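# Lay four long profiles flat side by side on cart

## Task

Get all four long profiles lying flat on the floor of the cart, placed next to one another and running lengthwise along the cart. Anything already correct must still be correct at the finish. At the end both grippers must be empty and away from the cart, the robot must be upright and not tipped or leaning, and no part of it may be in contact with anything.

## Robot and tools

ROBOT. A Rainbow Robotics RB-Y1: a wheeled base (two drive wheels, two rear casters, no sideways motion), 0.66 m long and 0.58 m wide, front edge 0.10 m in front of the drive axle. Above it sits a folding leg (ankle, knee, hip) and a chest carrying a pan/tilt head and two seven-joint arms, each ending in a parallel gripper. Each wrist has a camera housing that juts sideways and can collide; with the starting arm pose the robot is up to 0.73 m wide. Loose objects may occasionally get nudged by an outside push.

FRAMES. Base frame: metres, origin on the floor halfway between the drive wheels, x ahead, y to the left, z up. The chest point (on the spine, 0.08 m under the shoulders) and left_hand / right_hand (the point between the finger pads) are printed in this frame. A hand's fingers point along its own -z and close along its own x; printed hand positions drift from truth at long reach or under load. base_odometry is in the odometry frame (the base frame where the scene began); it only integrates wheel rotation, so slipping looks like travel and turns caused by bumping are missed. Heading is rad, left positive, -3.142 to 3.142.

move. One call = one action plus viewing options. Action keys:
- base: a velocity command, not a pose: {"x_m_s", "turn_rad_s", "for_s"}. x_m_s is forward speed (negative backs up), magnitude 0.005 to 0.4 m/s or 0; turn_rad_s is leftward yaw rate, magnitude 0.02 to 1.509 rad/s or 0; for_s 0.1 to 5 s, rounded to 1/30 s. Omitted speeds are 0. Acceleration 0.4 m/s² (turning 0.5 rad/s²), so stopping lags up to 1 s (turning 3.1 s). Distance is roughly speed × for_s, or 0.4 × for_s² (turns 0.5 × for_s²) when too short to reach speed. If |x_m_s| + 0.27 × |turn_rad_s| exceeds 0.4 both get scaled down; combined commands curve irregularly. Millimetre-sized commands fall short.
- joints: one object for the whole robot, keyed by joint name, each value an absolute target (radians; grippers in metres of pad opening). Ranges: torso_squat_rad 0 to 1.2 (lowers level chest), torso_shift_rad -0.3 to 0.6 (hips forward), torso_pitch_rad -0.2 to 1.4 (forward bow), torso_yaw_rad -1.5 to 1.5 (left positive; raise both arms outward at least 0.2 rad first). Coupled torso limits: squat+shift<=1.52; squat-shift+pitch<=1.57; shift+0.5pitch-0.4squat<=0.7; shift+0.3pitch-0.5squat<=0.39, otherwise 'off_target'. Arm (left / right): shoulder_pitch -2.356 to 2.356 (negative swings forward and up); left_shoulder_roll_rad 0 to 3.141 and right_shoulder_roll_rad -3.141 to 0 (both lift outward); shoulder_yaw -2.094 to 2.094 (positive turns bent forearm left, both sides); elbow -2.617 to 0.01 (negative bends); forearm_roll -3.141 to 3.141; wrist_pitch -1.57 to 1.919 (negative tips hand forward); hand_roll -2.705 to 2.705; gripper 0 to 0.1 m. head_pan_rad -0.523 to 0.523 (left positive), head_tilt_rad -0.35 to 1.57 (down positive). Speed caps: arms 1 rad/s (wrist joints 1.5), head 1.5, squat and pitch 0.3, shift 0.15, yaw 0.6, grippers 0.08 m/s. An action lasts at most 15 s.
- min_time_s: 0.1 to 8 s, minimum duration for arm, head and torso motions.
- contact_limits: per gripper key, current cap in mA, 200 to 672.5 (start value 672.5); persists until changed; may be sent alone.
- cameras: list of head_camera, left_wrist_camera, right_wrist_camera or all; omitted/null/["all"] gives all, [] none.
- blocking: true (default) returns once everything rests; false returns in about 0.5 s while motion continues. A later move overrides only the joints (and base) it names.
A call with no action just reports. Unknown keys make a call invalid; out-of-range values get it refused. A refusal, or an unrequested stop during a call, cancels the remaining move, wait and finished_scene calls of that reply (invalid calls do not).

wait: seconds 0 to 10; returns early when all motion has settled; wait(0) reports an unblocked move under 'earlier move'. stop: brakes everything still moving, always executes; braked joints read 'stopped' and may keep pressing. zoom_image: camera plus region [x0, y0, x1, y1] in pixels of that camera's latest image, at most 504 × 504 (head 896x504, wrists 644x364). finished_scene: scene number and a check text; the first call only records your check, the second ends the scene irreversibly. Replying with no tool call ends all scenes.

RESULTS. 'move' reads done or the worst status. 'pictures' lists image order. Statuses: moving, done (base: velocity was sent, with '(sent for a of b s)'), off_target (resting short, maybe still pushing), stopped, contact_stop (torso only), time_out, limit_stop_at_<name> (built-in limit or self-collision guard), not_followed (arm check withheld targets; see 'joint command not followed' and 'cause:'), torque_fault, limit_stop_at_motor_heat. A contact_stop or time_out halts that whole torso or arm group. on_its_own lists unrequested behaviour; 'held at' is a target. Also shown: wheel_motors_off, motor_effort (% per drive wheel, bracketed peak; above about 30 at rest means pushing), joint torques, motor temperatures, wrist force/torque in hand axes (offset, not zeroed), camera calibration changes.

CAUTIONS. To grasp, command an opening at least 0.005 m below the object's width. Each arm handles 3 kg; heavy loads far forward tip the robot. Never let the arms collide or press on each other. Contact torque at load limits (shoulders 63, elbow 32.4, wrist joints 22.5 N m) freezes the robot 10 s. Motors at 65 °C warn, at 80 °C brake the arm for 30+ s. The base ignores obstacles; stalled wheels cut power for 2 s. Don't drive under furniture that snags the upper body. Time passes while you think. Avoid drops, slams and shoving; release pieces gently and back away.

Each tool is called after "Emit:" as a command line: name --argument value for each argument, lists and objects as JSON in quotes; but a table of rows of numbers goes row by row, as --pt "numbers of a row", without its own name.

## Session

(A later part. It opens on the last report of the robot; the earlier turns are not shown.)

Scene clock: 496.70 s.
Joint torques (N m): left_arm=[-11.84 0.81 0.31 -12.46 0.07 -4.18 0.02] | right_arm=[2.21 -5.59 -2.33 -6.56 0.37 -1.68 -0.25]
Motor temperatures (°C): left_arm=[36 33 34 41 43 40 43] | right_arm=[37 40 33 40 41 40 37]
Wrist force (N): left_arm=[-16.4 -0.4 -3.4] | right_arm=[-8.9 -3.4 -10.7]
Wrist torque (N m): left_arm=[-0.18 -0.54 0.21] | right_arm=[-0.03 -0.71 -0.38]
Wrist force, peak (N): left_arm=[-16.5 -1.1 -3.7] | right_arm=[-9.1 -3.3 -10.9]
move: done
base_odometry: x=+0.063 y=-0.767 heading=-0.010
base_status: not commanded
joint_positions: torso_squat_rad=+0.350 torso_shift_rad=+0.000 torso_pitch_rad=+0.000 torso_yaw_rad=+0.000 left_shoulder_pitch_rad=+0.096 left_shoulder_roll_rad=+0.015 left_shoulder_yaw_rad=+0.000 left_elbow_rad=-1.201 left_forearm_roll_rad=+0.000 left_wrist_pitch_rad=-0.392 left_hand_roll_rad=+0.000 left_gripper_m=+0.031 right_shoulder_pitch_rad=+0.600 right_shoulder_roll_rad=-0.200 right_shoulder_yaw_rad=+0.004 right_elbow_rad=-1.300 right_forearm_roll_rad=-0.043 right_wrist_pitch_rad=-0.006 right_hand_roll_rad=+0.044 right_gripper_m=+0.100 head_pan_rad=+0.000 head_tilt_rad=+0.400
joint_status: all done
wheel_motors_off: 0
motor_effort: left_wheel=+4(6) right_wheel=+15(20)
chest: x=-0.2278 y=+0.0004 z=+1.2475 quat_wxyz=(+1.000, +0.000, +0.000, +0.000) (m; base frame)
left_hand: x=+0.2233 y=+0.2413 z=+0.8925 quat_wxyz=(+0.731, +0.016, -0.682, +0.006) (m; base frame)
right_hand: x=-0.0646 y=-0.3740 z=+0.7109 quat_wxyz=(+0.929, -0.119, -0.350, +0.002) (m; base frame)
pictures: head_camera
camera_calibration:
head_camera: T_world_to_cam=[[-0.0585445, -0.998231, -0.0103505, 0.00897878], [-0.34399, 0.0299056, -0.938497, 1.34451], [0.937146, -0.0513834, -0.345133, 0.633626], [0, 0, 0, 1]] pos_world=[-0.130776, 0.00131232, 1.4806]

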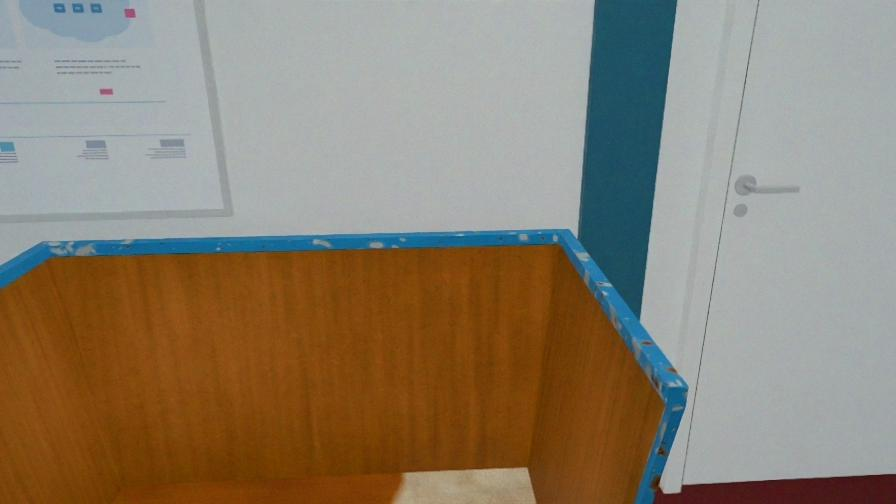

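Emit:
move --joints '{"torso_pitch_rad":0.6,"left_shoulder_pitch_rad":-0.361,"left_shoulder_roll_rad":0.436,"left_elbow_rad":-1.846,"left_wrist_pitch_rad":0.566,"left_hand_roll_rad":0.433}' --cameras '[]'

Emit:
move --base '{"x_m_s": 0.25, "for_s": 1.63}' --cameras '["head_camera","left_wrist_camera"]'

Scene clock: 516.27 s.
Joint torques (N m): left_arm=[-10.64 6.55 4.64 -13.26 -0.66 -3.38 -0.17] | right_arm=[15.12 -5.59 -2.3 -0.36 0.19 -0.3 -0.17]
Motor temperatures (°C): left_arm=[36 33 34 42 43 40 43] | right_arm=[37 40 33 40 41 40 37]
Wrist force (N): left_arm=[-13.9 0.1 -10.3] | right_arm=[-5.7 -3.3 -12.2]
Wrist torque (N m): left_arm=[-0.28 -0.49 0.33] | right_arm=[-0.01 -0.53 -0.34]
Wrist force, peak (N): left_arm=[-20.5 -2.2 -0.7] | right_arm=[-9.0 -3.3 -10.9]
move: done
base_odometry: x=+0.063 y=-0.767 heading=-0.010
base_status: not commanded
joint_positions: torso_squat_rad=+0.350 torso_shift_rad=+0.000 torso_pitch_rad=+0.600 torso_yaw_rad=+0.000 left_shoulder_pitch_rad=-0.360 left_shoulder_roll_rad=+0.436 left_shoulder_yaw_rad=+0.000 left_elbow_rad=-1.845 left_forearm_roll_rad=+0.000 left_wrist_pitch_rad=+0.566 left_hand_roll_rad=+0.433 left_gripper_m=+0.031 right_shoulder_pitch_rad=+0.600 right_shoulder_roll_rad=-0.200 right_shoulder_yaw_rad=+0.004 right_elbow_rad=-1.300 right_forearm_roll_rad=-0.043 right_wrist_pitch_rad=-0.006 right_hand_roll_rad=+0.044 right_gripper_m=+0.100 head_pan_rad=+0.000 head_tilt_rad=+0.400
joint_status: all done
wheel_motors_off: 0
motor_effort: left_wheel=+6(11) right_wheel=+20(23)
chest: x=-0.0531 y=+0.0004 z=+1.1934 quat_wxyz=(+0.955, +0.000, +0.296, +0.000) (m; base frame)
left_hand: x=+0.4208 y=+0.2804 z=+0.8579 quat_wxyz=(+0.867, -0.001, -0.498, +0.001) (m; base frame)
right_hand: x=-0.2213 y=-0.3740 z=+0.6584 quat_wxyz=(+0.991, -0.113, -0.060, +0.037) (m; base frame)
pictures: none
No camera images: "cameras" was empty.

Scene clock: 518.87 s.
Joint torques (N m): left_arm=[-9.68 5.99 5.07 -12.7 -0.66 -3.38 -0.06] | right_arm=[15.34 -6.38 -2.75 0.14 0.16 -0.28 -0.41]
Motor temperatures (°C): left_arm=[36 33 34 42 43 40 43] | right_arm=[37 40 33 40 41 40 37]
Wrist force (N): left_arm=[-14.2 0.2 -10.4] | right_arm=[-5.7 -3.1 -12.1]
Wrist torque (N m): left_arm=[-0.24 -0.51 0.27] | right_arm=[-0.04 -0.52 -0.34]
Wrist force, peak (N): left_arm=[-14.2 0.6 -11.9] | right_arm=[-5.6 -3.2 -12.6]
move: done
base_odometry: x=+0.472 y=-0.771 heading=-0.009
base_status: done (sent for 1.63 of 1.63 s)
joint_positions: torso_squat_rad=+0.350 torso_shift_rad=+0.000 torso_pitch_rad=+0.601 torso_yaw_rad=+0.000 left_shoulder_pitch_rad=-0.360 left_shoulder_roll_rad=+0.436 left_shoulder_yaw_rad=+0.000 left_elbow_rad=-1.845 left_forearm_roll_rad=+0.000 left_wrist_pitch_rad=+0.566 left_hand_roll_rad=+0.433 left_gripper_m=+0.031 right_shoulder_pitch_rad=+0.600 right_shoulder_roll_rad=-0.200 right_shoulder_yaw_rad=+0.004 right_elbow_rad=-1.300 right_forearm_roll_rad=-0.043 right_wrist_pitch_rad=-0.006 right_hand_roll_rad=+0.044 right_gripper_m=+0.100 head_pan_rad=+0.000 head_tilt_rad=+0.400
joint_status: not commanded
wheel_motors_off: 0
motor_effort: left_wheel=+4(43) right_wheel=-9(45)
chest: x=-0.0530 y=+0.0004 z=+1.1934 quat_wxyz=(+0.955, +0.000, +0.296, +0.000) (m; base frame)
left_hand: x=+0.4209 y=+0.2804 z=+0.8580 quat_wxyz=(+0.867, -0.001, -0.498, +0.001) (m; base frame)
right_hand: x=-0.2212 y=-0.3740 z=+0.6584 quat_wxyz=(+0.991, -0.113, -0.060, +0.037) (m; base frame)
pictures: head_camera, left_wrist_camera
camera_calibration:
head_camera: T_world_to_cam=[[-0.0542221, -0.998227, 0.0245398, -0.0227566], [-0.813915, 0.029947, -0.580212, 0.901388], [0.578449, -0.0514336, -0.814096, 0.991753], [0, 0, 0, 1]] pos_world=[0.15874, 0.00129934, 1.33094]
left_wrist_camera: T_world_to_cam=[[0.473178, 0.0234237, 0.880656, -0.961928], [-0.409424, -0.879285, 0.243372, 0.242002], [0.780048, -0.47572, -0.406468, 0.232578], [0, 0, 0, 1]] pos_world=[0.372822, 0.345962, 0.882767]

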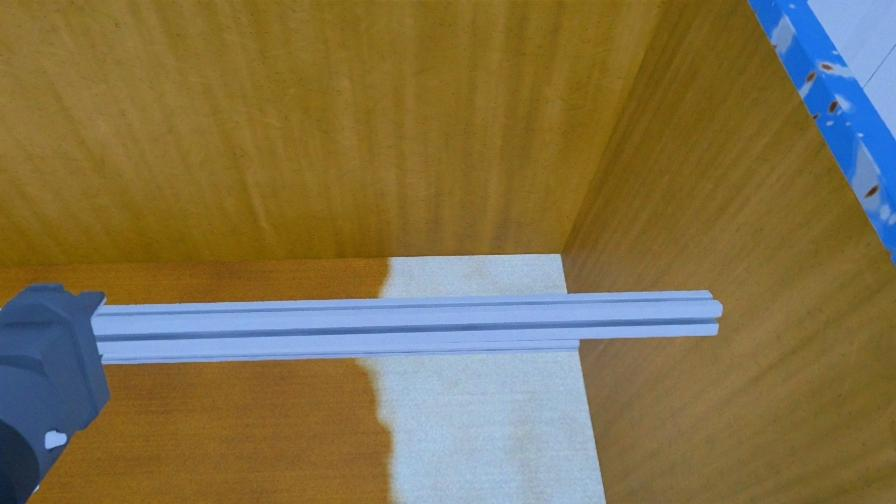

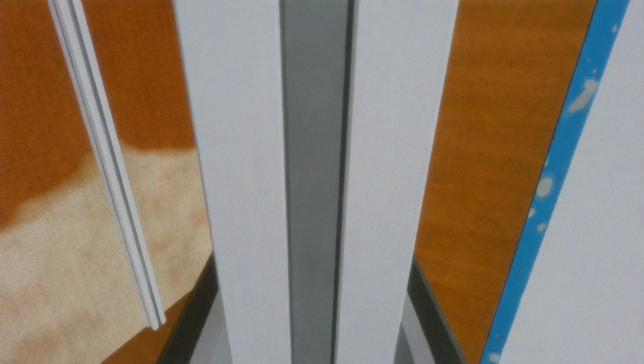

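Emit:
move --joints '{"torso_squat_rad":0.8,"torso_shift_rad":0.35,"torso_pitch_rad":1.1,"left_shoulder_pitch_rad":-0.716,"left_shoulder_roll_rad":0.637,"left_elbow_rad":-1.951,"left_forearm_roll_rad":0.272,"left_wrist_pitch_rad":1.194,"left_hand_roll_rad":0.444}' --min_time_s 3.5 --cameras '["head_camera","left_wrist_camera"]'

Emit:
move --joints '{"left_shoulder_pitch_rad":-1.164,"left_shoulder_roll_rad":0.551,"left_elbow_rad":-1.304,"left_forearm_roll_rad":0.366,"left_wrist_pitch_rad":1.360,"left_hand_roll_rad":0.225}' --min_time_s 2 --cameras '["head_camera","left_wrist_camera"]'

Scene clock: 532.43 s.
Joint torques (N m): left_arm=[-6.59 8.55 5.44 -11.01 -0.31 -0.98 0.67] | right_arm=[21.64 -4 -1.67 5.08 0.05 0.7 -0.18]
Motor temperatures (°C): left_arm=[36 33 34 42 43 40 43] | right_arm=[37 40 33 40 41 40 37]
Wrist force (N): left_arm=[-6.4 -0.4 -17.5] | right_arm=[-2.5 -3.5 -11.7]
Wrist torque (N m): left_arm=[-0.23 -0.38 0.29] | right_arm=[0.03 -0.35 -0.31]
Wrist force, peak (N): left_arm=[-6.4 -0.1 -18.7] | right_arm=[-5.8 -3.3 -12.4]
move: done
base_odometry: x=+0.472 y=-0.771 heading=-0.009
base_status: not commanded
joint_positions: torso_squat_rad=+0.800 torso_shift_rad=+0.350 torso_pitch_rad=+1.101 torso_yaw_rad=+0.000 left_shoulder_pitch_rad=-0.715 left_shoulder_roll_rad=+0.636 left_shoulder_yaw_rad=+0.000 left_elbow_rad=-1.950 left_forearm_roll_rad=+0.272 left_wrist_pitch_rad=+1.194 left_hand_roll_rad=+0.444 left_gripper_m=+0.031 right_shoulder_pitch_rad=+0.600 right_shoulder_roll_rad=-0.200 right_shoulder_yaw_rad=+0.004 right_elbow_rad=-1.300 right_forearm_roll_rad=-0.043 right_wrist_pitch_rad=-0.006 right_hand_roll_rad=+0.044 right_gripper_m=+0.100 head_pan_rad=+0.000 head_tilt_rad=+0.400
joint_status: all done
wheel_motors_off: 0
motor_effort: left_wheel=+5(8) right_wheel=-5(11)
chest: x=+0.2152 y=+0.0003 z=+0.8788 quat_wxyz=(+0.852, +0.000, +0.523, +0.000) (m; base frame)
left_hand: x=+0.5652 y=+0.2652 z=+0.4145 quat_wxyz=(+0.985, +0.000, -0.172, +0.001) (m; base frame)
right_hand: x=-0.1890 y=-0.3740 z=+0.4900 quat_wxyz=(+0.975, -0.101, +0.188, +0.063) (m; base frame)
pictures: head_camera, left_wrist_camera
camera_calibration:
head_camera: T_world_to_cam=[[-0.0358946, -0.998223, 0.0475571, -0.0247146], [-0.992442, 0.030018, -0.118986, 0.570261], [0.117347, -0.0514687, -0.991756, 0.83592], [0, 0, 0, 1]] pos_world=[0.466971, 0.00123491, 0.898057]
left_wrist_camera: T_world_to_cam=[[0.928076, 0.0223475, 0.371719, -0.685136], [-0.158785, -0.87916, 0.449295, 0.168626], [0.336841, -0.476003, -0.812379, 0.351382], [0, 0, 0, 1]] pos_world=[0.544274, 0.330819, 0.464371]

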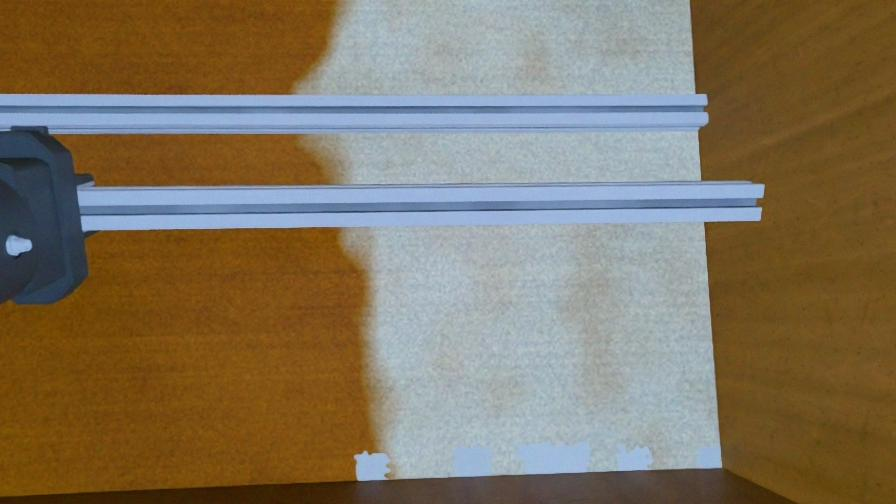

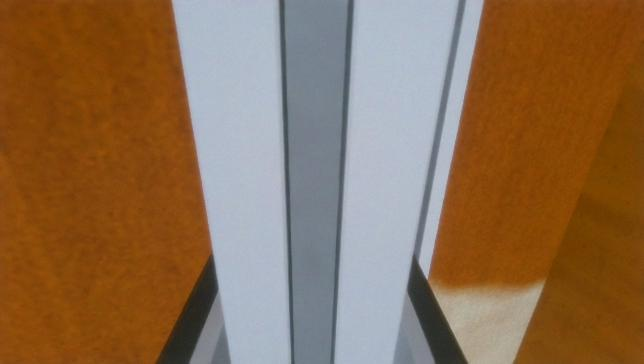

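Scene clock: 534.73 s.
Joint torques (N m): left_arm=[-12.43 7.98 3.4 -8.85 0.05 0.22 -0.13] | right_arm=[22.52 -3.86 -1.84 5.02 0.13 0.8 -0.2]
Motor temperatures (°C): left_arm=[36 33 34 42 43 40 43] | right_arm=[38 40 33 40 41 40 37]
Wrist force (N): left_arm=[-0.9 0.0 -18.6] | right_arm=[-2.6 -3.4 -11.9]
Wrist torque (N m): left_arm=[-0.44 -0.19 0.22] | right_arm=[0.02 -0.36 -0.28]
Wrist force, peak (N): left_arm=[-2.5 -1.8 -20.5] | right_arm=[-2.3 -3.4 -12.2]
move: done
base_odometry: x=+0.472 y=-0.771 heading=-0.009
base_status: not commanded
joint_positions: torso_squat_rad=+0.800 torso_shift_rad=+0.350 torso_pitch_rad=+1.100 torso_yaw_rad=+0.000 left_shoulder_pitch_rad=-1.163 left_shoulder_roll_rad=+0.551 left_shoulder_yaw_rad=+0.000 left_elbow_rad=-1.304 left_forearm_roll_rad=+0.366 left_wrist_pitch_rad=+1.360 left_hand_roll_rad=+0.225 left_gripper_m=+0.031 right_shoulder_pitch_rad=+0.600 right_shoulder_roll_rad=-0.200 right_shoulder_yaw_rad=+0.004 right_elbow_rad=-1.300 right_forearm_roll_rad=-0.043 right_wrist_pitch_rad=-0.006 right_hand_roll_rad=+0.044 right_gripper_m=+0.100 head_pan_rad=+0.000 head_tilt_rad=+0.400
joint_status: all done
wheel_motors_off: 0
motor_effort: left_wheel=+0(16) right_wheel=-1(7)
chest: x=+0.2151 y=+0.0003 z=+0.8789 quat_wxyz=(+0.852, +0.000, +0.523, +0.000) (m; base frame)
left_hand: x=+0.5954 y=+0.2555 z=+0.3449 quat_wxyz=(+1.000, +0.000, +0.001, +0.000) (m; base frame)
right_hand: x=-0.1890 y=-0.3740 z=+0.4900 quat_wxyz=(+0.975, -0.101, +0.187, +0.063) (m; base frame)
pictures: head_camera, left_wrist_camera
camera_calibration:
head_camera: T_world_to_cam=[[-0.035939, -0.998225, 0.047483, -0.0246974], [-0.992424, 0.0300637, -0.119126, 0.570323], [0.117487, -0.0514046, -0.991743, 0.835906], [0, 0, 0, 1]] pos_world=[0.466907, 0.00116984, 0.898117]
left_wrist_camera: T_world_to_cam=[[0.999242, 0.0212659, 0.0325999, -0.612243], [0.0031875, -0.879446, 0.475987, 0.0906027], [0.0387922, -0.475523, -0.878848, 0.480383], [0, 0, 0, 1]] pos_world=[0.592855, 0.321133, 0.399017]

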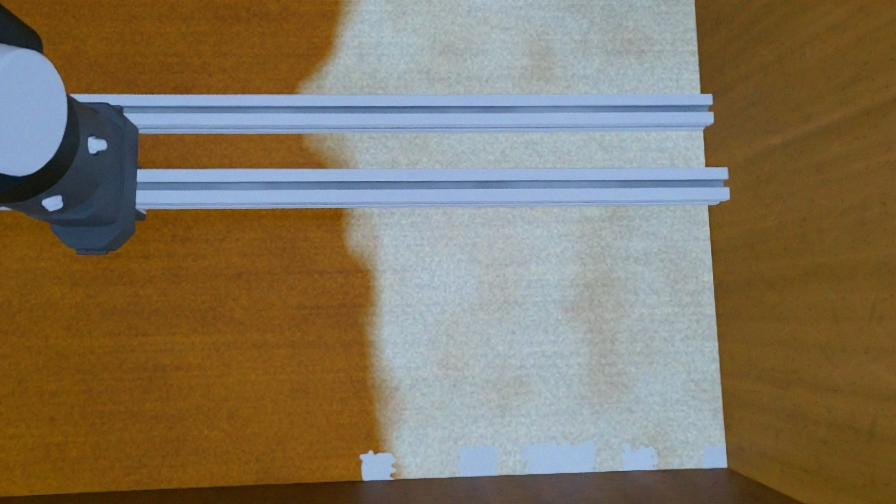

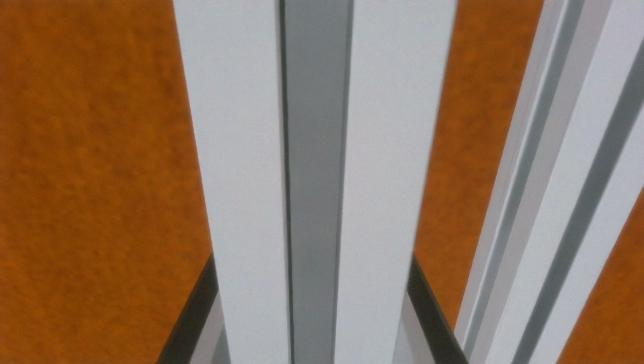

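Emit:
move --joints '{"left_shoulder_pitch_rad":-1.236,"left_shoulder_roll_rad":0.50,"left_elbow_rad":-1.055,"left_forearm_roll_rad":0.340,"left_wrist_pitch_rad":1.192,"left_hand_roll_rad":0.165}' --min_time_s 2 --cameras '["head_camera","left_wrist_camera"]'

Scene clock: 545.80 s.
Joint torques (N m): left_arm=[-13.67 4.82 3.24 -7.46 0.09 -0.61 -0.41] | right_arm=[21.91 -4.03 -1.61 4.86 0.15 0.76 -0.24]
Motor temperatures (°C): left_arm=[36 33 34 41 43 39 43] | right_arm=[38 40 33 40 41 40 37]
Wrist force (N): left_arm=[-3.0 2.2 -10.8] | right_arm=[-2.5 -3.3 -11.7]
Wrist torque (N m): left_arm=[-0.25 -0.32 0.26] | right_arm=[-0.01 -0.34 -0.30]
Wrist force, peak (N): left_arm=[-1.0 -0.3 -19.2] | right_arm=[-2.7 -3.5 -12.2]
move: done
base_odometry: x=+0.472 y=-0.771 heading=-0.009
base_status: not commanded
joint_positions: torso_squat_rad=+0.800 torso_shift_rad=+0.350 torso_pitch_rad=+1.100 torso_yaw_rad=+0.000 left_shoulder_pitch_rad=-1.235 left_shoulder_roll_rad=+0.500 left_shoulder_yaw_rad=+0.000 left_elbow_rad=-1.055 left_forearm_roll_rad=+0.340 left_wrist_pitch_rad=+1.192 left_hand_roll_rad=+0.165 left_gripper_m=+0.031 right_shoulder_pitch_rad=+0.600 right_shoulder_roll_rad=-0.200 right_shoulder_yaw_rad=+0.004 right_elbow_rad=-1.300 right_forearm_roll_rad=-0.043 right_wrist_pitch_rad=-0.006 right_hand_roll_rad=+0.044 right_gripper_m=+0.100 head_pan_rad=+0.000 head_tilt_rad=+0.400
joint_status: all done
wheel_motors_off: 0
motor_effort: left_wheel=+0(1) right_wheel=-1(5)
chest: x=+0.2151 y=+0.0003 z=+0.8789 quat_wxyz=(+0.852, +0.000, +0.523, +0.000) (m; base frame)
left_hand: x=+0.5936 y=+0.2501 z=+0.3036 quat_wxyz=(+1.000, -0.004, +0.003, +0.000) (m; base frame)
right_hand: x=-0.1890 y=-0.3740 z=+0.4900 quat_wxyz=(+0.975, -0.101, +0.187, +0.063) (m; base frame)
pictures: head_camera, left_wrist_camera
camera_calibration:
head_camera: T_world_to_cam=[[-0.0359395, -0.998225, 0.0474835, -0.0246978], [-0.992423, 0.0300639, -0.119129, 0.570324], [0.11749, -0.0514052, -0.991743, 0.835907], [0, 0, 0, 1]] pos_world=[0.466904, 0.00116987, 0.898119]
left_wrist_camera: T_world_to_cam=[[0.999356, 0.0209794, 0.0291138, -0.607882], [0.00430624, -0.87555, 0.483108, 0.101633], [0.0356259, -0.482671, -0.875077, 0.444085], [0, 0, 0, 1]] pos_world=[0.591232, 0.316085, 0.357206]

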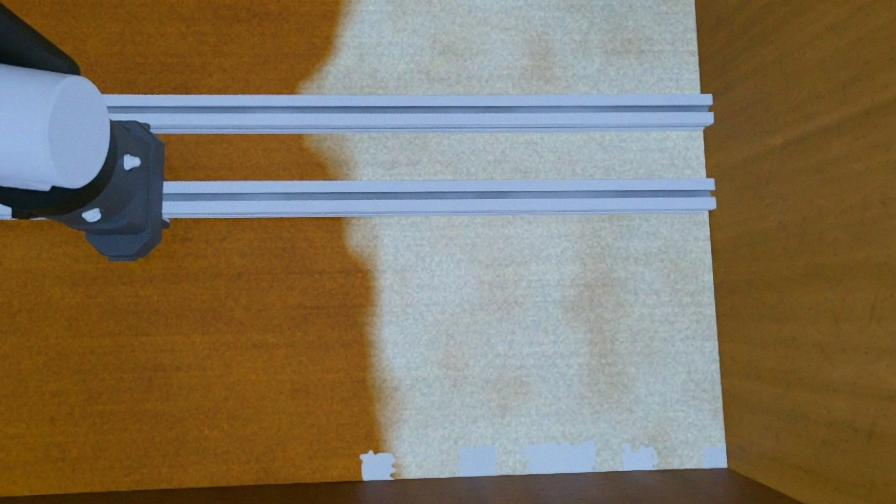

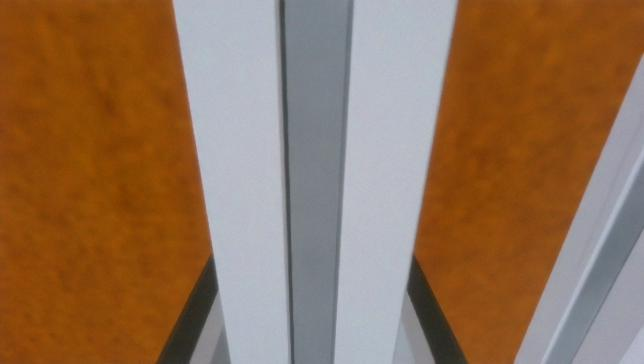

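Good spacing and force transfer; releasing.

Emit:
move --joints '{"left_gripper_m":0.048}' --cameras '[]'

Emit:
move --joints '{"left_shoulder_pitch_rad":-1.164,"left_shoulder_roll_rad":0.545,"left_elbow_rad":-1.304,"left_forearm_roll_rad":0.366,"left_wrist_pitch_rad":1.360,"left_hand_roll_rad":0.225}' --min_time_s 1.2 --cameras '["head_camera","left_wrist_camera"]'

Emit:
move --joints '{"torso_squat_rad":0.35,"torso_shift_rad":0,"torso_pitch_rad":0.6,"left_shoulder_pitch_rad":-0.361,"left_shoulder_roll_rad":0.436,"left_elbow_rad":-1.846,"left_forearm_roll_rad":0,"left_wrist_pitch_rad":0.566,"left_hand_roll_rad":0.433}' --min_time_s 3 --cameras '["head_camera"]'

Emit:
move --base '{"x_m_s": -0.35, "for_s": 1.24}' --cameras '[]'

Emit:
move --base '{"turn_rad_s": 0.85, "for_s": 1.71}' --joints '{"torso_squat_rad":1.1,"torso_pitch_rad":0,"left_shoulder_pitch_rad":0.095,"left_shoulder_roll_rad":0.015,"left_elbow_rad":-1.202,"left_wrist_pitch_rad":-0.393,"left_hand_roll_rad":-1.571}' --cameras '["head_camera"]'

Scene clock: 552.43 s.
Joint torques (N m): left_arm=[-11.47 5.6 3.02 -7.21 -0.11 -0.43 -0.26] | right_arm=[22.39 -3.79 -1.84 5.07 0.11 0.79 -0.36]
Motor temperatures (°C): left_arm=[36 33 34 41 43 39 43] | right_arm=[39 40 33 40 40 40 37]
Wrist force (N): left_arm=[-1.2 -0.1 -9.6] | right_arm=[-2.3 -3.6 -11.7]
Wrist torque (N m): left_arm=[-0.28 -0.26 0.24] | right_arm=[0.04 -0.32 -0.29]
Wrist force, peak (N): left_arm=[-3.7 2.0 -11.9] | right_arm=[-2.6 -3.6 -12.1]
move: done
base_odometry: x=+0.472 y=-0.771 heading=-0.009
base_status: not commanded
joint_positions: torso_squat_rad=+0.800 torso_shift_rad=+0.350 torso_pitch_rad=+1.100 torso_yaw_rad=+0.000 left_shoulder_pitch_rad=-1.236 left_shoulder_roll_rad=+0.500 left_shoulder_yaw_rad=+0.000 left_elbow_rad=-1.055 left_forearm_roll_rad=+0.340 left_wrist_pitch_rad=+1.192 left_hand_roll_rad=+0.165 left_gripper_m=+0.048 right_shoulder_pitch_rad=+0.600 right_shoulder_roll_rad=-0.200 right_shoulder_yaw_rad=+0.004 right_elbow_rad=-1.300 right_forearm_roll_rad=-0.043 right_wrist_pitch_rad=-0.006 right_hand_roll_rad=+0.044 right_gripper_m=+0.100 head_pan_rad=+0.000 head_tilt_rad=+0.400
joint_status: all done
wheel_motors_off: 0
motor_effort: left_wheel=+0(1) right_wheel=-2(3)
chest: x=+0.2151 y=+0.0003 z=+0.8789 quat_wxyz=(+0.852, +0.000, +0.523, +0.000) (m; base frame)
left_hand: x=+0.5938 y=+0.2498 z=+0.3038 quat_wxyz=(+1.000, -0.004, +0.002, +0.000) (m; base frame)
right_hand: x=-0.1890 y=-0.3740 z=+0.4900 quat_wxyz=(+0.975, -0.101, +0.187, +0.063) (m; base frame)
pictures: none
No camera images: "cameras" was empty.

Scene clock: 553.93 s.
Joint torques (N m): left_arm=[-9.29 8.23 3.09 -7.73 0.28 0.07 0.5] | right_arm=[21.56 -3.71 -1.49 5.13 0.09 0.88 -0.18]
Motor temperatures (°C): left_arm=[36 33 34 41 43 39 43] | right_arm=[39 40 33 40 40 40 37]
Wrist force (N): left_arm=[-0.9 0.1 -9.7] | right_arm=[-2.5 -3.5 -11.7]
Wrist torque (N m): left_arm=[-0.31 -0.17 0.21] | right_arm=[0.02 -0.36 -0.29]
Wrist force, peak (N): left_arm=[-0.8 0.1 -10.1] | right_arm=[-2.4 -3.6 -12.1]
move: done
base_odometry: x=+0.472 y=-0.771 heading=-0.009
base_status: not commanded
joint_positions: torso_squat_rad=+0.800 torso_shift_rad=+0.350 torso_pitch_rad=+1.100 torso_yaw_rad=+0.000 left_shoulder_pitch_rad=-1.164 left_shoulder_roll_rad=+0.545 left_shoulder_yaw_rad=+0.000 left_elbow_rad=-1.304 left_forearm_roll_rad=+0.366 left_wrist_pitch_rad=+1.360 left_hand_roll_rad=+0.225 left_gripper_m=+0.048 right_shoulder_pitch_rad=+0.600 right_shoulder_roll_rad=-0.200 right_shoulder_yaw_rad=+0.004 right_elbow_rad=-1.300 right_forearm_roll_rad=-0.043 right_wrist_pitch_rad=-0.006 right_hand_roll_rad=+0.044 right_gripper_m=+0.100 head_pan_rad=+0.000 head_tilt_rad=+0.400
joint_status: all done
wheel_motors_off: 0
motor_effort: left_wheel=-1(1) right_wheel=-1(4)
chest: x=+0.2151 y=+0.0003 z=+0.8789 quat_wxyz=(+0.852, +0.000, +0.523, +0.000) (m; base frame)
left_hand: x=+0.5949 y=+0.2519 z=+0.3445 quat_wxyz=(+1.000, -0.003, +0.001, +0.000) (m; base frame)
right_hand: x=-0.1890 y=-0.3740 z=+0.4900 quat_wxyz=(+0.975, -0.101, +0.187, +0.063) (m; base frame)
pictures: head_camera, left_wrist_camera
camera_calibration:
head_camera: T_world_to_cam=[[-0.0359408, -0.998225, 0.047483, -0.0246977], [-0.992422, 0.0300644, -0.119145, 0.57033], [0.117506, -0.0514054, -0.991741, 0.835908], [0, 0, 0, 1]] pos_world=[0.466896, 0.00116961, 0.898129]
left_wrist_camera: T_world_to_cam=[[0.999279, 0.0209181, 0.0316788, -0.611248], [0.00308515, -0.876476, 0.481436, 0.0850421], [0.0378364, -0.480991, -0.875909, 0.479201], [0, 0, 0, 1]] pos_world=[0.592414, 0.317815, 0.398158]

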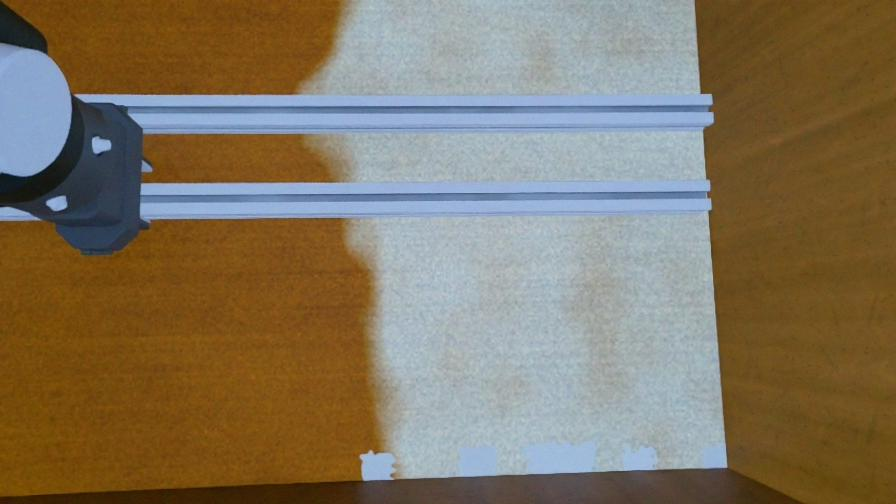

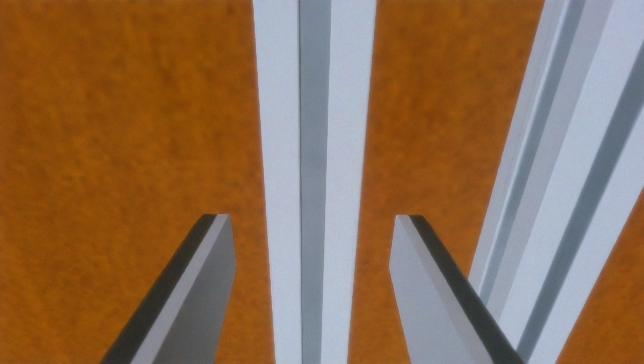

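Scene clock: 557.27 s.
Joint torques (N m): left_arm=[-5.78 4.37 4.48 -9.06 -0.87 -1.61 0.52] | right_arm=[15.1 -5.58 -2.54 -0.12 0.02 -0.32 -0.3]
Motor temperatures (°C): left_arm=[36 33 34 41 43 39 43] | right_arm=[39 40 33 40 40 40 37]
Wrist force (N): left_arm=[-6.2 0.5 -5.8] | right_arm=[-5.7 -3.4 -12.2]
Wrist torque (N m): left_arm=[-0.25 -0.54 0.33] | right_arm=[-0.01 -0.53 -0.34]
Wrist force, peak (N): left_arm=[-2.2 -0.1 -10.1] | right_arm=[-5.8 -3.3 -12.4]
move: done
base_odometry: x=+0.472 y=-0.771 heading=-0.009
base_status: not commanded
joint_positions: torso_squat_rad=+0.350 torso_shift_rad=+0.000 torso_pitch_rad=+0.600 torso_yaw_rad=+0.000 left_shoulder_pitch_rad=-0.361 left_shoulder_roll_rad=+0.436 left_shoulder_yaw_rad=+0.000 left_elbow_rad=-1.846 left_forearm_roll_rad=+0.000 left_wrist_pitch_rad=+0.566 left_hand_roll_rad=+0.433 left_gripper_m=+0.048 right_shoulder_pitch_rad=+0.600 right_shoulder_roll_rad=-0.200 right_shoulder_yaw_rad=+0.004 right_elbow_rad=-1.300 right_forearm_roll_rad=-0.043 right_wrist_pitch_rad=-0.006 right_hand_roll_rad=+0.044 right_gripper_m=+0.100 head_pan_rad=+0.000 head_tilt_rad=+0.400
joint_status: all done
wheel_motors_off: 0
motor_effort: left_wheel=+2(3) right_wheel=-2(4)
chest: x=-0.0533 y=+0.0003 z=+1.1934 quat_wxyz=(+0.955, +0.000, +0.296, +0.000) (m; base frame)
left_hand: x=+0.4214 y=+0.2801 z=+0.8592 quat_wxyz=(+0.866, -0.001, -0.500, +0.001) (m; base frame)
right_hand: x=-0.2213 y=-0.3740 z=+0.6583 quat_wxyz=(+0.991, -0.113, -0.060, +0.037) (m; base frame)
pictures: head_camera
camera_calibration:
head_camera: T_world_to_cam=[[-0.0542803, -0.998227, 0.0244287, -0.0227232], [-0.813602, 0.0300314, -0.580646, 0.901712], [0.578883, -0.0513928, -0.813789, 0.991641], [0, 0, 0, 1]] pos_world=[0.158357, 0.00120071, 1.33112]

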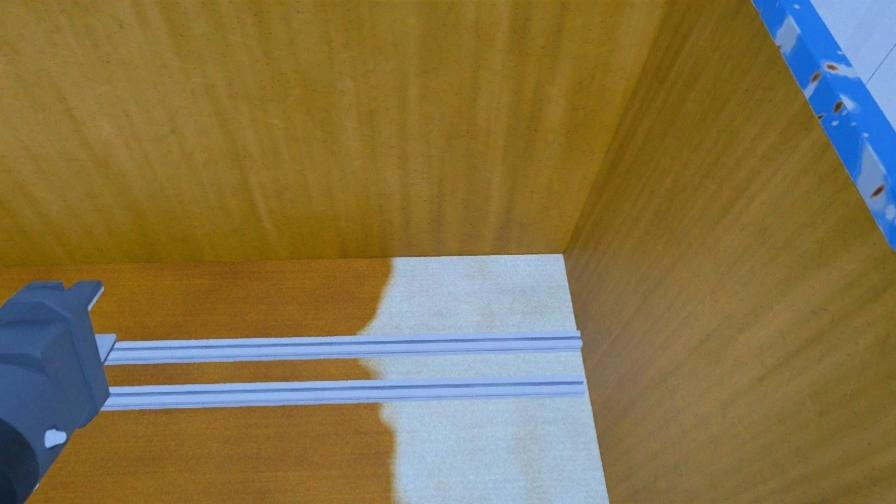

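Scene clock: 559.93 s.
Joint torques (N m): left_arm=[-6.6 4.77 4.01 -9.42 -0.78 -1.73 0.44] | right_arm=[15.07 -5.75 -2.69 -0.58 0.18 -0.36 -0.39]
Motor temperatures (°C): left_arm=[36 33 34 41 43 39 43] | right_arm=[39 40 32 40 40 40 37]
Wrist force (N): left_arm=[-6.4 0.2 -5.9] | right_arm=[-5.7 -3.1 -12.1]
Wrist torque (N m): left_arm=[-0.22 -0.56 0.33] | right_arm=[-0.04 -0.51 -0.34]
Wrist force, peak (N): left_arm=[-6.7 0.1 -6.4] | right_arm=[-5.9 -3.4 -12.4]
move: done
base_odometry: x=+0.040 y=-0.767 heading=-0.011
base_status: done (sent for 1.23 of 1.23 s)
joint_positions: torso_squat_rad=+0.350 torso_shift_rad=+0.000 torso_pitch_rad=+0.600 torso_yaw_rad=+0.000 left_shoulder_pitch_rad=-0.361 left_shoulder_roll_rad=+0.436 left_shoulder_yaw_rad=+0.000 left_elbow_rad=-1.846 left_forearm_roll_rad=+0.000 left_wrist_pitch_rad=+0.566 left_hand_roll_rad=+0.433 left_gripper_m=+0.048 right_shoulder_pitch_rad=+0.600 right_shoulder_roll_rad=-0.200 right_shoulder_yaw_rad=+0.004 right_elbow_rad=-1.300 right_forearm_roll_rad=-0.043 right_wrist_pitch_rad=-0.006 right_hand_roll_rad=+0.044 right_gripper_m=+0.100 head_pan_rad=+0.000 head_tilt_rad=+0.400
joint_status: not commanded
wheel_motors_off: 0
motor_effort: left_wheel=-22(37) right_wheel=+22(43)
chest: x=-0.0533 y=+0.0003 z=+1.1934 quat_wxyz=(+0.955, +0.000, +0.296, +0.000) (m; base frame)
left_hand: x=+0.4213 y=+0.2801 z=+0.8591 quat_wxyz=(+0.866, -0.001, -0.499, +0.001) (m; base frame)
right_hand: x=-0.2214 y=-0.3740 z=+0.6583 quat_wxyz=(+0.991, -0.113, -0.060, +0.037) (m; base frame)
pictures: none
No camera images: "cameras" was empty.

Scene clock: 563.67 s.
Joint torques (N m): left_arm=[-8.7 0.47 0.17 -9.06 -0.31 -1.87 0.53] | right_arm=[2.54 -5.92 -2.62 -7.05 0.38 -1.38 -0.16]
Motor temperatures (°C): left_arm=[36 33 34 41 43 39 43] | right_arm=[39 40 32 40 40 40 37]
Wrist force (N): left_arm=[-1.2 -6.0 -3.7] | right_arm=[-9.2 -2.9 -10.6]
Wrist torque (N m): left_arm=[0.08 -0.30 0.18] | right_arm=[-0.06 -0.72 -0.36]
Wrist force, peak (N): left_arm=[-6.6 0.4 -6.1] | right_arm=[-8.9 -3.1 -11.4]
move: done
base_odometry: x=+0.040 y=-0.767 heading=+1.434
base_status: done (sent for 1.7 of 1.7 s)
joint_positions: torso_squat_rad=+1.100 torso_shift_rad=+0.000 torso_pitch_rad=+0.000 torso_yaw_rad=+0.000 left_shoulder_pitch_rad=+0.095 left_shoulder_roll_rad=+0.015 left_shoulder_yaw_rad=+0.000 left_elbow_rad=-1.202 left_forearm_roll_rad=+0.000 left_wrist_pitch_rad=-0.393 left_hand_roll_rad=-1.571 left_gripper_m=+0.048 right_shoulder_pitch_rad=+0.600 right_shoulder_roll_rad=-0.200 right_shoulder_yaw_rad=+0.004 right_elbow_rad=-1.300 right_forearm_roll_rad=-0.043 right_wrist_pitch_rad=-0.006 right_hand_roll_rad=+0.044 right_gripper_m=+0.100 head_pan_rad=+0.000 head_tilt_rad=+0.400
joint_status: all done
wheel_motors_off: 0
motor_effort: left_wheel=+5(49) right_wheel=+17(51)
chest: x=-0.2281 y=+0.0003 z=+0.9074 quat_wxyz=(+1.000, +0.000, +0.000, +0.000) (m; base frame)
left_hand: x=+0.2238 y=+0.2412 z=+0.5537 quat_wxyz=(+0.520, +0.495, -0.472, -0.512) (m; base frame)
right_hand: x=-0.0645 y=-0.3740 z=+0.3709 quat_wxyz=(+0.929, -0.119, -0.350, +0.001) (m; base frame)
pictures: head_camera
camera_calibration:
head_camera: T_world_to_cam=[[-0.0585541, -0.998229, -0.0104745, 0.00546834], [-0.34337, 0.0299915, -0.938721, 1.02561], [0.937373, -0.0513694, -0.344518, 0.516039], [0, 0, 0, 1]] pos_world=[-0.131238, 0.0012077, 1.1406]

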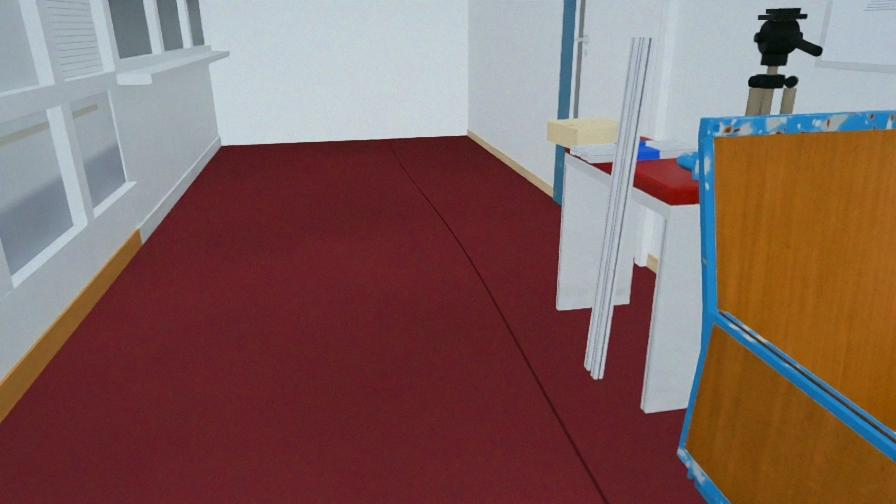

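Emit:
move --base '{"x_m_s": 0.4, "for_s": 3.33}' --cameras '[]'

Emit:
move --base '{"turn_rad_s": -0.85, "for_s": 1.71}' --joints '{"left_gripper_m":0.052}' --cameras '["head_camera"]'

Emit:
move --base '{"x_m_s": 0.25, "for_s": 1.1}' --cameras '["left_wrist_camera"]'

Scene clock: 572.17 s.
Joint torques (N m): left_arm=[-8.32 0.01 0.37 -9.02 -0.24 -2.11 0.83] | right_arm=[2.88 -5.61 -1.54 -6.75 0.25 -1.44 -0.19]
Motor temperatures (°C): left_arm=[36 33 34 40 43 39 43] | right_arm=[38 40 32 40 40 40 37]
Wrist force (N): left_arm=[-1.0 -6.2 -4.0] | right_arm=[-9.1 -3.0 -10.7]
Wrist torque (N m): left_arm=[0.11 -0.27 0.20] | right_arm=[-0.04 -0.70 -0.36]
Wrist force, peak (N): left_arm=[-1.4 -6.4 -4.3] | right_arm=[-9.4 -2.9 -10.7]
move: done
base_odometry: x=+0.220 y=+0.554 heading=+1.435
base_status: done (sent for 3.33 of 3.33 s)
joint_positions: torso_squat_rad=+1.100 torso_shift_rad=+0.000 torso_pitch_rad=+0.000 torso_yaw_rad=+0.000 left_shoulder_pitch_rad=+0.095 left_shoulder_roll_rad=+0.015 left_shoulder_yaw_rad=+0.000 left_elbow_rad=-1.202 left_forearm_roll_rad=+0.000 left_wrist_pitch_rad=-0.393 left_hand_roll_rad=-1.571 left_gripper_m=+0.048 right_shoulder_pitch_rad=+0.600 right_shoulder_roll_rad=-0.200 right_shoulder_yaw_rad=+0.004 right_elbow_rad=-1.300 right_forearm_roll_rad=-0.043 right_wrist_pitch_rad=-0.006 right_hand_roll_rad=+0.044 right_gripper_m=+0.100 head_pan_rad=+0.000 head_tilt_rad=+0.400
joint_status: not commanded
wheel_motors_off: 0
motor_effort: left_wheel=+11(47) right_wheel=-13(52)
chest: x=-0.2280 y=+0.0003 z=+0.9074 quat_wxyz=(+1.000, +0.000, +0.000, +0.000) (m; base frame)
left_hand: x=+0.2238 y=+0.2412 z=+0.5537 quat_wxyz=(+0.520, +0.495, -0.472, -0.512) (m; base frame)
right_hand: x=-0.0645 y=-0.3740 z=+0.3709 quat_wxyz=(+0.929, -0.119, -0.350, +0.001) (m; base frame)
pictures: none
No camera images: "cameras" was empty.

Scene clock: 575.90 s.
Joint torques (N m): left_arm=[-7.84 0.19 -0.4 -8.57 -0.39 -2.03 0.72] | right_arm=[2.64 -5.38 -1.88 -7.05 0.43 -1.51 -0.44]
Motor temperatures (°C): left_arm=[36 33 34 40 43 39 43] | right_arm=[38 40 32 40 40 40 37]
Wrist force (N): left_arm=[-1.2 -5.8 -3.9] | right_arm=[-8.8 -3.1 -10.5]
Wrist torque (N m): left_arm=[0.06 -0.31 0.19] | right_arm=[-0.04 -0.69 -0.36]
Wrist force, peak (N): left_arm=[-1.5 -6.5 -4.3] | right_arm=[-9.1 -3.2 -11.0]
move: done
base_odometry: x=+0.220 y=+0.554 heading=-0.009
base_status: done (sent for 1.7 of 1.7 s)
joint_positions: torso_squat_rad=+1.100 torso_shift_rad=+0.000 torso_pitch_rad=+0.000 torso_yaw_rad=+0.000 left_shoulder_pitch_rad=+0.095 left_shoulder_roll_rad=+0.015 left_shoulder_yaw_rad=+0.000 left_elbow_rad=-1.202 left_forearm_roll_rad=+0.000 left_wrist_pitch_rad=-0.393 left_hand_roll_rad=-1.571 left_gripper_m=+0.052 right_shoulder_pitch_rad=+0.600 right_shoulder_roll_rad=-0.200 right_shoulder_yaw_rad=+0.004 right_elbow_rad=-1.300 right_forearm_roll_rad=-0.043 right_wrist_pitch_rad=-0.006 right_hand_roll_rad=+0.044 right_gripper_m=+0.100 head_pan_rad=+0.000 head_tilt_rad=+0.400
joint_status: all done
wheel_motors_off: 0
motor_effort: left_wheel=+16(43) right_wheel=+5(48)
chest: x=-0.2280 y=+0.0003 z=+0.9074 quat_wxyz=(+1.000, +0.000, +0.000, +0.000) (m; base frame)
left_hand: x=+0.2238 y=+0.2412 z=+0.5537 quat_wxyz=(+0.520, +0.495, -0.472, -0.512) (m; base frame)
right_hand: x=-0.0646 y=-0.3741 z=+0.3709 quat_wxyz=(+0.929, -0.119, -0.350, +0.001) (m; base frame)
pictures: head_camera
camera_calibration:
head_camera: T_world_to_cam=[[-0.058557, -0.998229, -0.0104606, 0.00546163], [-0.343637, 0.029994, -0.938624, 1.02552], [0.937275, -0.0513684, -0.344785, 0.516143], [0, 0, 0, 1]] pos_world=[-0.131043, 0.00120599, 1.14059]

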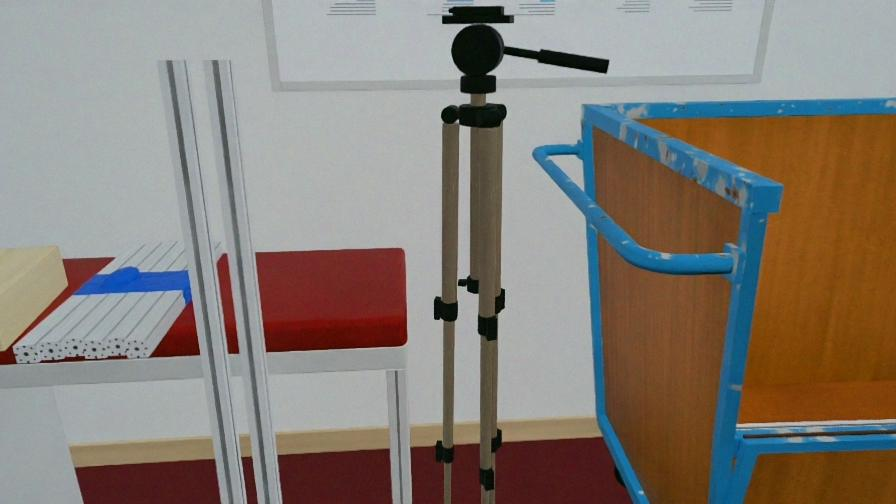

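Scene clock: 578.30 s.
Joint torques (N m): left_arm=[-7.44 0.02 0.33 -8.76 -0.39 -1.92 0.4] | right_arm=[2.73 -6.01 -1.98 -6.77 0.29 -1.5 -0.14]
Motor temperatures (°C): left_arm=[36 33 34 40 43 39 43] | right_arm=[38 40 32 40 40 40 37]
Wrist force (N): left_arm=[-1.6 -6.3 -3.8] | right_arm=[-9.1 -3.0 -10.8]
Wrist torque (N m): left_arm=[0.13 -0.33 0.21] | right_arm=[-0.05 -0.71 -0.35]
Wrist force, peak (N): left_arm=[-1.1 -6.5 -4.0] | right_arm=[-8.9 -3.1 -11.2]
move: done
base_odometry: x=+0.495 y=+0.551 heading=-0.011
base_status: done (sent for 1.1 of 1.1 s)
joint_positions: torso_squat_rad=+1.100 torso_shift_rad=+0.000 torso_pitch_rad=+0.000 torso_yaw_rad=+0.000 left_shoulder_pitch_rad=+0.095 left_shoulder_roll_rad=+0.015 left_shoulder_yaw_rad=+0.000 left_elbow_rad=-1.202 left_forearm_roll_rad=+0.000 left_wrist_pitch_rad=-0.393 left_hand_roll_rad=-1.571 left_gripper_m=+0.052 right_shoulder_pitch_rad=+0.600 right_shoulder_roll_rad=-0.200 right_shoulder_yaw_rad=+0.004 right_elbow_rad=-1.300 right_forearm_roll_rad=-0.043 right_wrist_pitch_rad=-0.006 right_hand_roll_rad=+0.044 right_gripper_m=+0.100 head_pan_rad=+0.000 head_tilt_rad=+0.400
joint_status: not commanded
wheel_motors_off: 0
motor_effort: left_wheel=-13(49) right_wheel=+10(48)
chest: x=-0.2280 y=+0.0003 z=+0.9074 quat_wxyz=(+1.000, +0.000, +0.000, +0.000) (m; base frame)
left_hand: x=+0.2239 y=+0.2412 z=+0.5537 quat_wxyz=(+0.520, +0.495, -0.472, -0.512) (m; base frame)
right_hand: x=-0.0645 y=-0.3740 z=+0.3709 quat_wxyz=(+0.929, -0.119, -0.350, +0.001) (m; base frame)
pictures: left_wrist_camera
camera_calibration:
left_wrist_camera: T_world_to_cam=[[-0.0019252, -0.999974, 0.00698624, 0.237126], [-0.532299, -0.00488949, -0.846542, 0.620988], [0.846554, -0.00534853, -0.532276, 0.185313], [0, 0, 0, 1]] pos_world=[0.174131, 0.241147, 0.622673]

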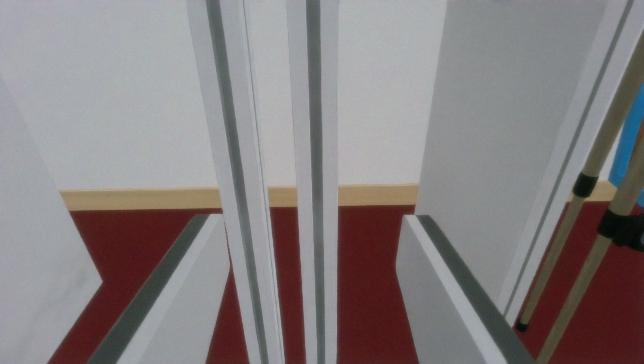

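Emit:
move --joints '{"left_shoulder_yaw_rad":0.004,"left_gripper_m":0.039}' --base '{"x_m_s": 0.15, "for_s": 0.73}' --cameras '["left_wrist_camera"]'

Scene clock: 590.00 s.
Joint torques (N m): left_arm=[-8.15 -0.73 0.38 -8.7 -0.29 -1.84 0.52] | right_arm=[2.63 -5.6 -1.95 -6.84 0.29 -1.32 -0.2]
Motor temperatures (°C): left_arm=[35 33 34 40 43 39 43] | right_arm=[37 40 32 40 40 40 37]
Wrist force (N): left_arm=[-1.3 -6.3 -3.8] | right_arm=[-9.1 -3.1 -10.7]
Wrist torque (N m): left_arm=[0.14 -0.30 0.20] | right_arm=[-0.04 -0.72 -0.36]
Wrist force, peak (N): left_arm=[-1.2 -6.7 -3.6] | right_arm=[-9.2 -3.2 -10.8]
move: done
base_odometry: x=+0.605 y=+0.550 heading=-0.011
base_status: done (sent for 0.73 of 0.73 s)
joint_positions: torso_squat_rad=+1.100 torso_shift_rad=+0.000 torso_pitch_rad=+0.000 torso_yaw_rad=+0.000 left_shoulder_pitch_rad=+0.095 left_shoulder_roll_rad=+0.015 left_shoulder_yaw_rad=+0.004 left_elbow_rad=-1.202 left_forearm_roll_rad=+0.000 left_wrist_pitch_rad=-0.393 left_hand_roll_rad=-1.571 left_gripper_m=+0.039 right_shoulder_pitch_rad=+0.600 right_shoulder_roll_rad=-0.200 right_shoulder_yaw_rad=+0.004 right_elbow_rad=-1.300 right_forearm_roll_rad=-0.043 right_wrist_pitch_rad=-0.006 right_hand_roll_rad=+0.044 right_gripper_m=+0.100 head_pan_rad=+0.000 head_tilt_rad=+0.400
joint_status: all done
wheel_motors_off: 0
motor_effort: left_wheel=-10(24) right_wheel=+14(41)
chest: x=-0.2280 y=+0.0003 z=+0.9074 quat_wxyz=(+1.000, +0.000, +0.000, +0.000) (m; base frame)
left_hand: x=+0.2238 y=+0.2431 z=+0.5537 quat_wxyz=(+0.521, +0.496, -0.471, -0.511) (m; base frame)
right_hand: x=-0.0645 y=-0.3740 z=+0.3709 quat_wxyz=(+0.929, -0.119, -0.350, +0.001) (m; base frame)
pictures: left_wrist_camera
camera_calibration:
left_wrist_camera: T_world_to_cam=[[0.00204388, -0.999976, 0.00666933, 0.238343], [-0.532249, -0.00673401, -0.846561, 0.621428], [0.846585, -0.00181948, -0.53225, 0.184511], [0, 0, 0, 1]] pos_world=[0.174063, 0.242857, 0.622694]

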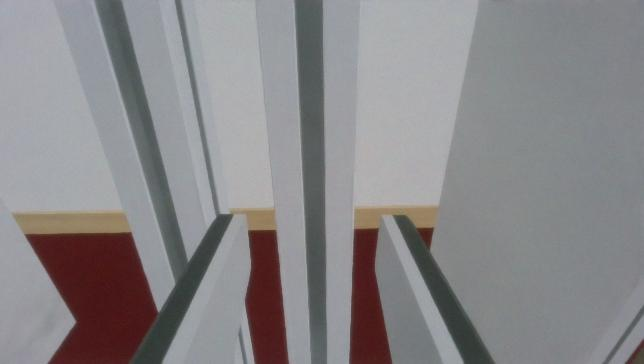

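Emit:
move --base '{"x_m_s": 0.1, "for_s": 0.58}' --cameras '["left_wrist_camera"]'

Scene clock: 594.57 s.
Joint torques (N m): left_arm=[-7.62 0.38 0.09 -8.44 0.03 -2.04 0.43] | right_arm=[2.5 -5.96 -2.17 -6.87 0.44 -1.63 -0.19]
Motor temperatures (°C): left_arm=[35 33 34 40 43 39 43] | right_arm=[37 40 32 40 40 40 37]
Wrist force (N): left_arm=[-0.8 -6.1 -3.5] | right_arm=[-9.1 -3.1 -10.8]
Wrist torque (N m): left_arm=[0.09 -0.26 0.21] | right_arm=[-0.04 -0.71 -0.36]
Wrist force, peak (N): left_arm=[-1.3 -6.6 -4.2] | right_arm=[-9.3 -3.1 -10.8]
move: done
base_odometry: x=+0.662 y=+0.550 heading=-0.012
base_status: done (sent for 0.57 of 0.57 s)
joint_positions: torso_squat_rad=+1.100 torso_shift_rad=+0.000 torso_pitch_rad=+0.000 torso_yaw_rad=+0.000 left_shoulder_pitch_rad=+0.095 left_shoulder_roll_rad=+0.015 left_shoulder_yaw_rad=+0.004 left_elbow_rad=-1.202 left_forearm_roll_rad=+0.000 left_wrist_pitch_rad=-0.393 left_hand_roll_rad=-1.571 left_gripper_m=+0.039 right_shoulder_pitch_rad=+0.600 right_shoulder_roll_rad=-0.200 right_shoulder_yaw_rad=+0.004 right_elbow_rad=-1.300 right_forearm_roll_rad=-0.043 right_wrist_pitch_rad=-0.006 right_hand_roll_rad=+0.044 right_gripper_m=+0.100 head_pan_rad=+0.000 head_tilt_rad=+0.400
joint_status: not commanded
wheel_motors_off: 0
motor_effort: left_wheel=-11(25) right_wheel=+9(43)
chest: x=-0.2280 y=+0.0003 z=+0.9074 quat_wxyz=(+1.000, +0.000, +0.000, +0.000) (m; base frame)
left_hand: x=+0.2238 y=+0.2431 z=+0.5537 quat_wxyz=(+0.521, +0.496, -0.471, -0.511) (m; base frame)
right_hand: x=-0.0645 y=-0.3740 z=+0.3709 quat_wxyz=(+0.929, -0.119, -0.350, +0.001) (m; base frame)
pictures: left_wrist_camera
camera_calibration:
left_wrist_camera: T_world_to_cam=[[0.00204755, -0.999976, 0.00666935, 0.238343], [-0.532263, -0.00673595, -0.846553, 0.621419], [0.846577, -0.00181649, -0.532263, 0.184522], [0, 0, 0, 1]] pos_world=[0.174058, 0.242859, 0.622689]

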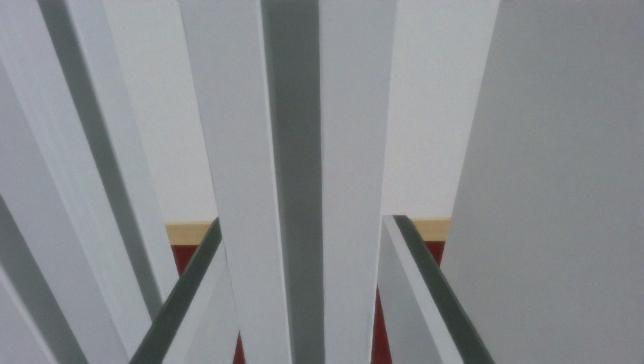

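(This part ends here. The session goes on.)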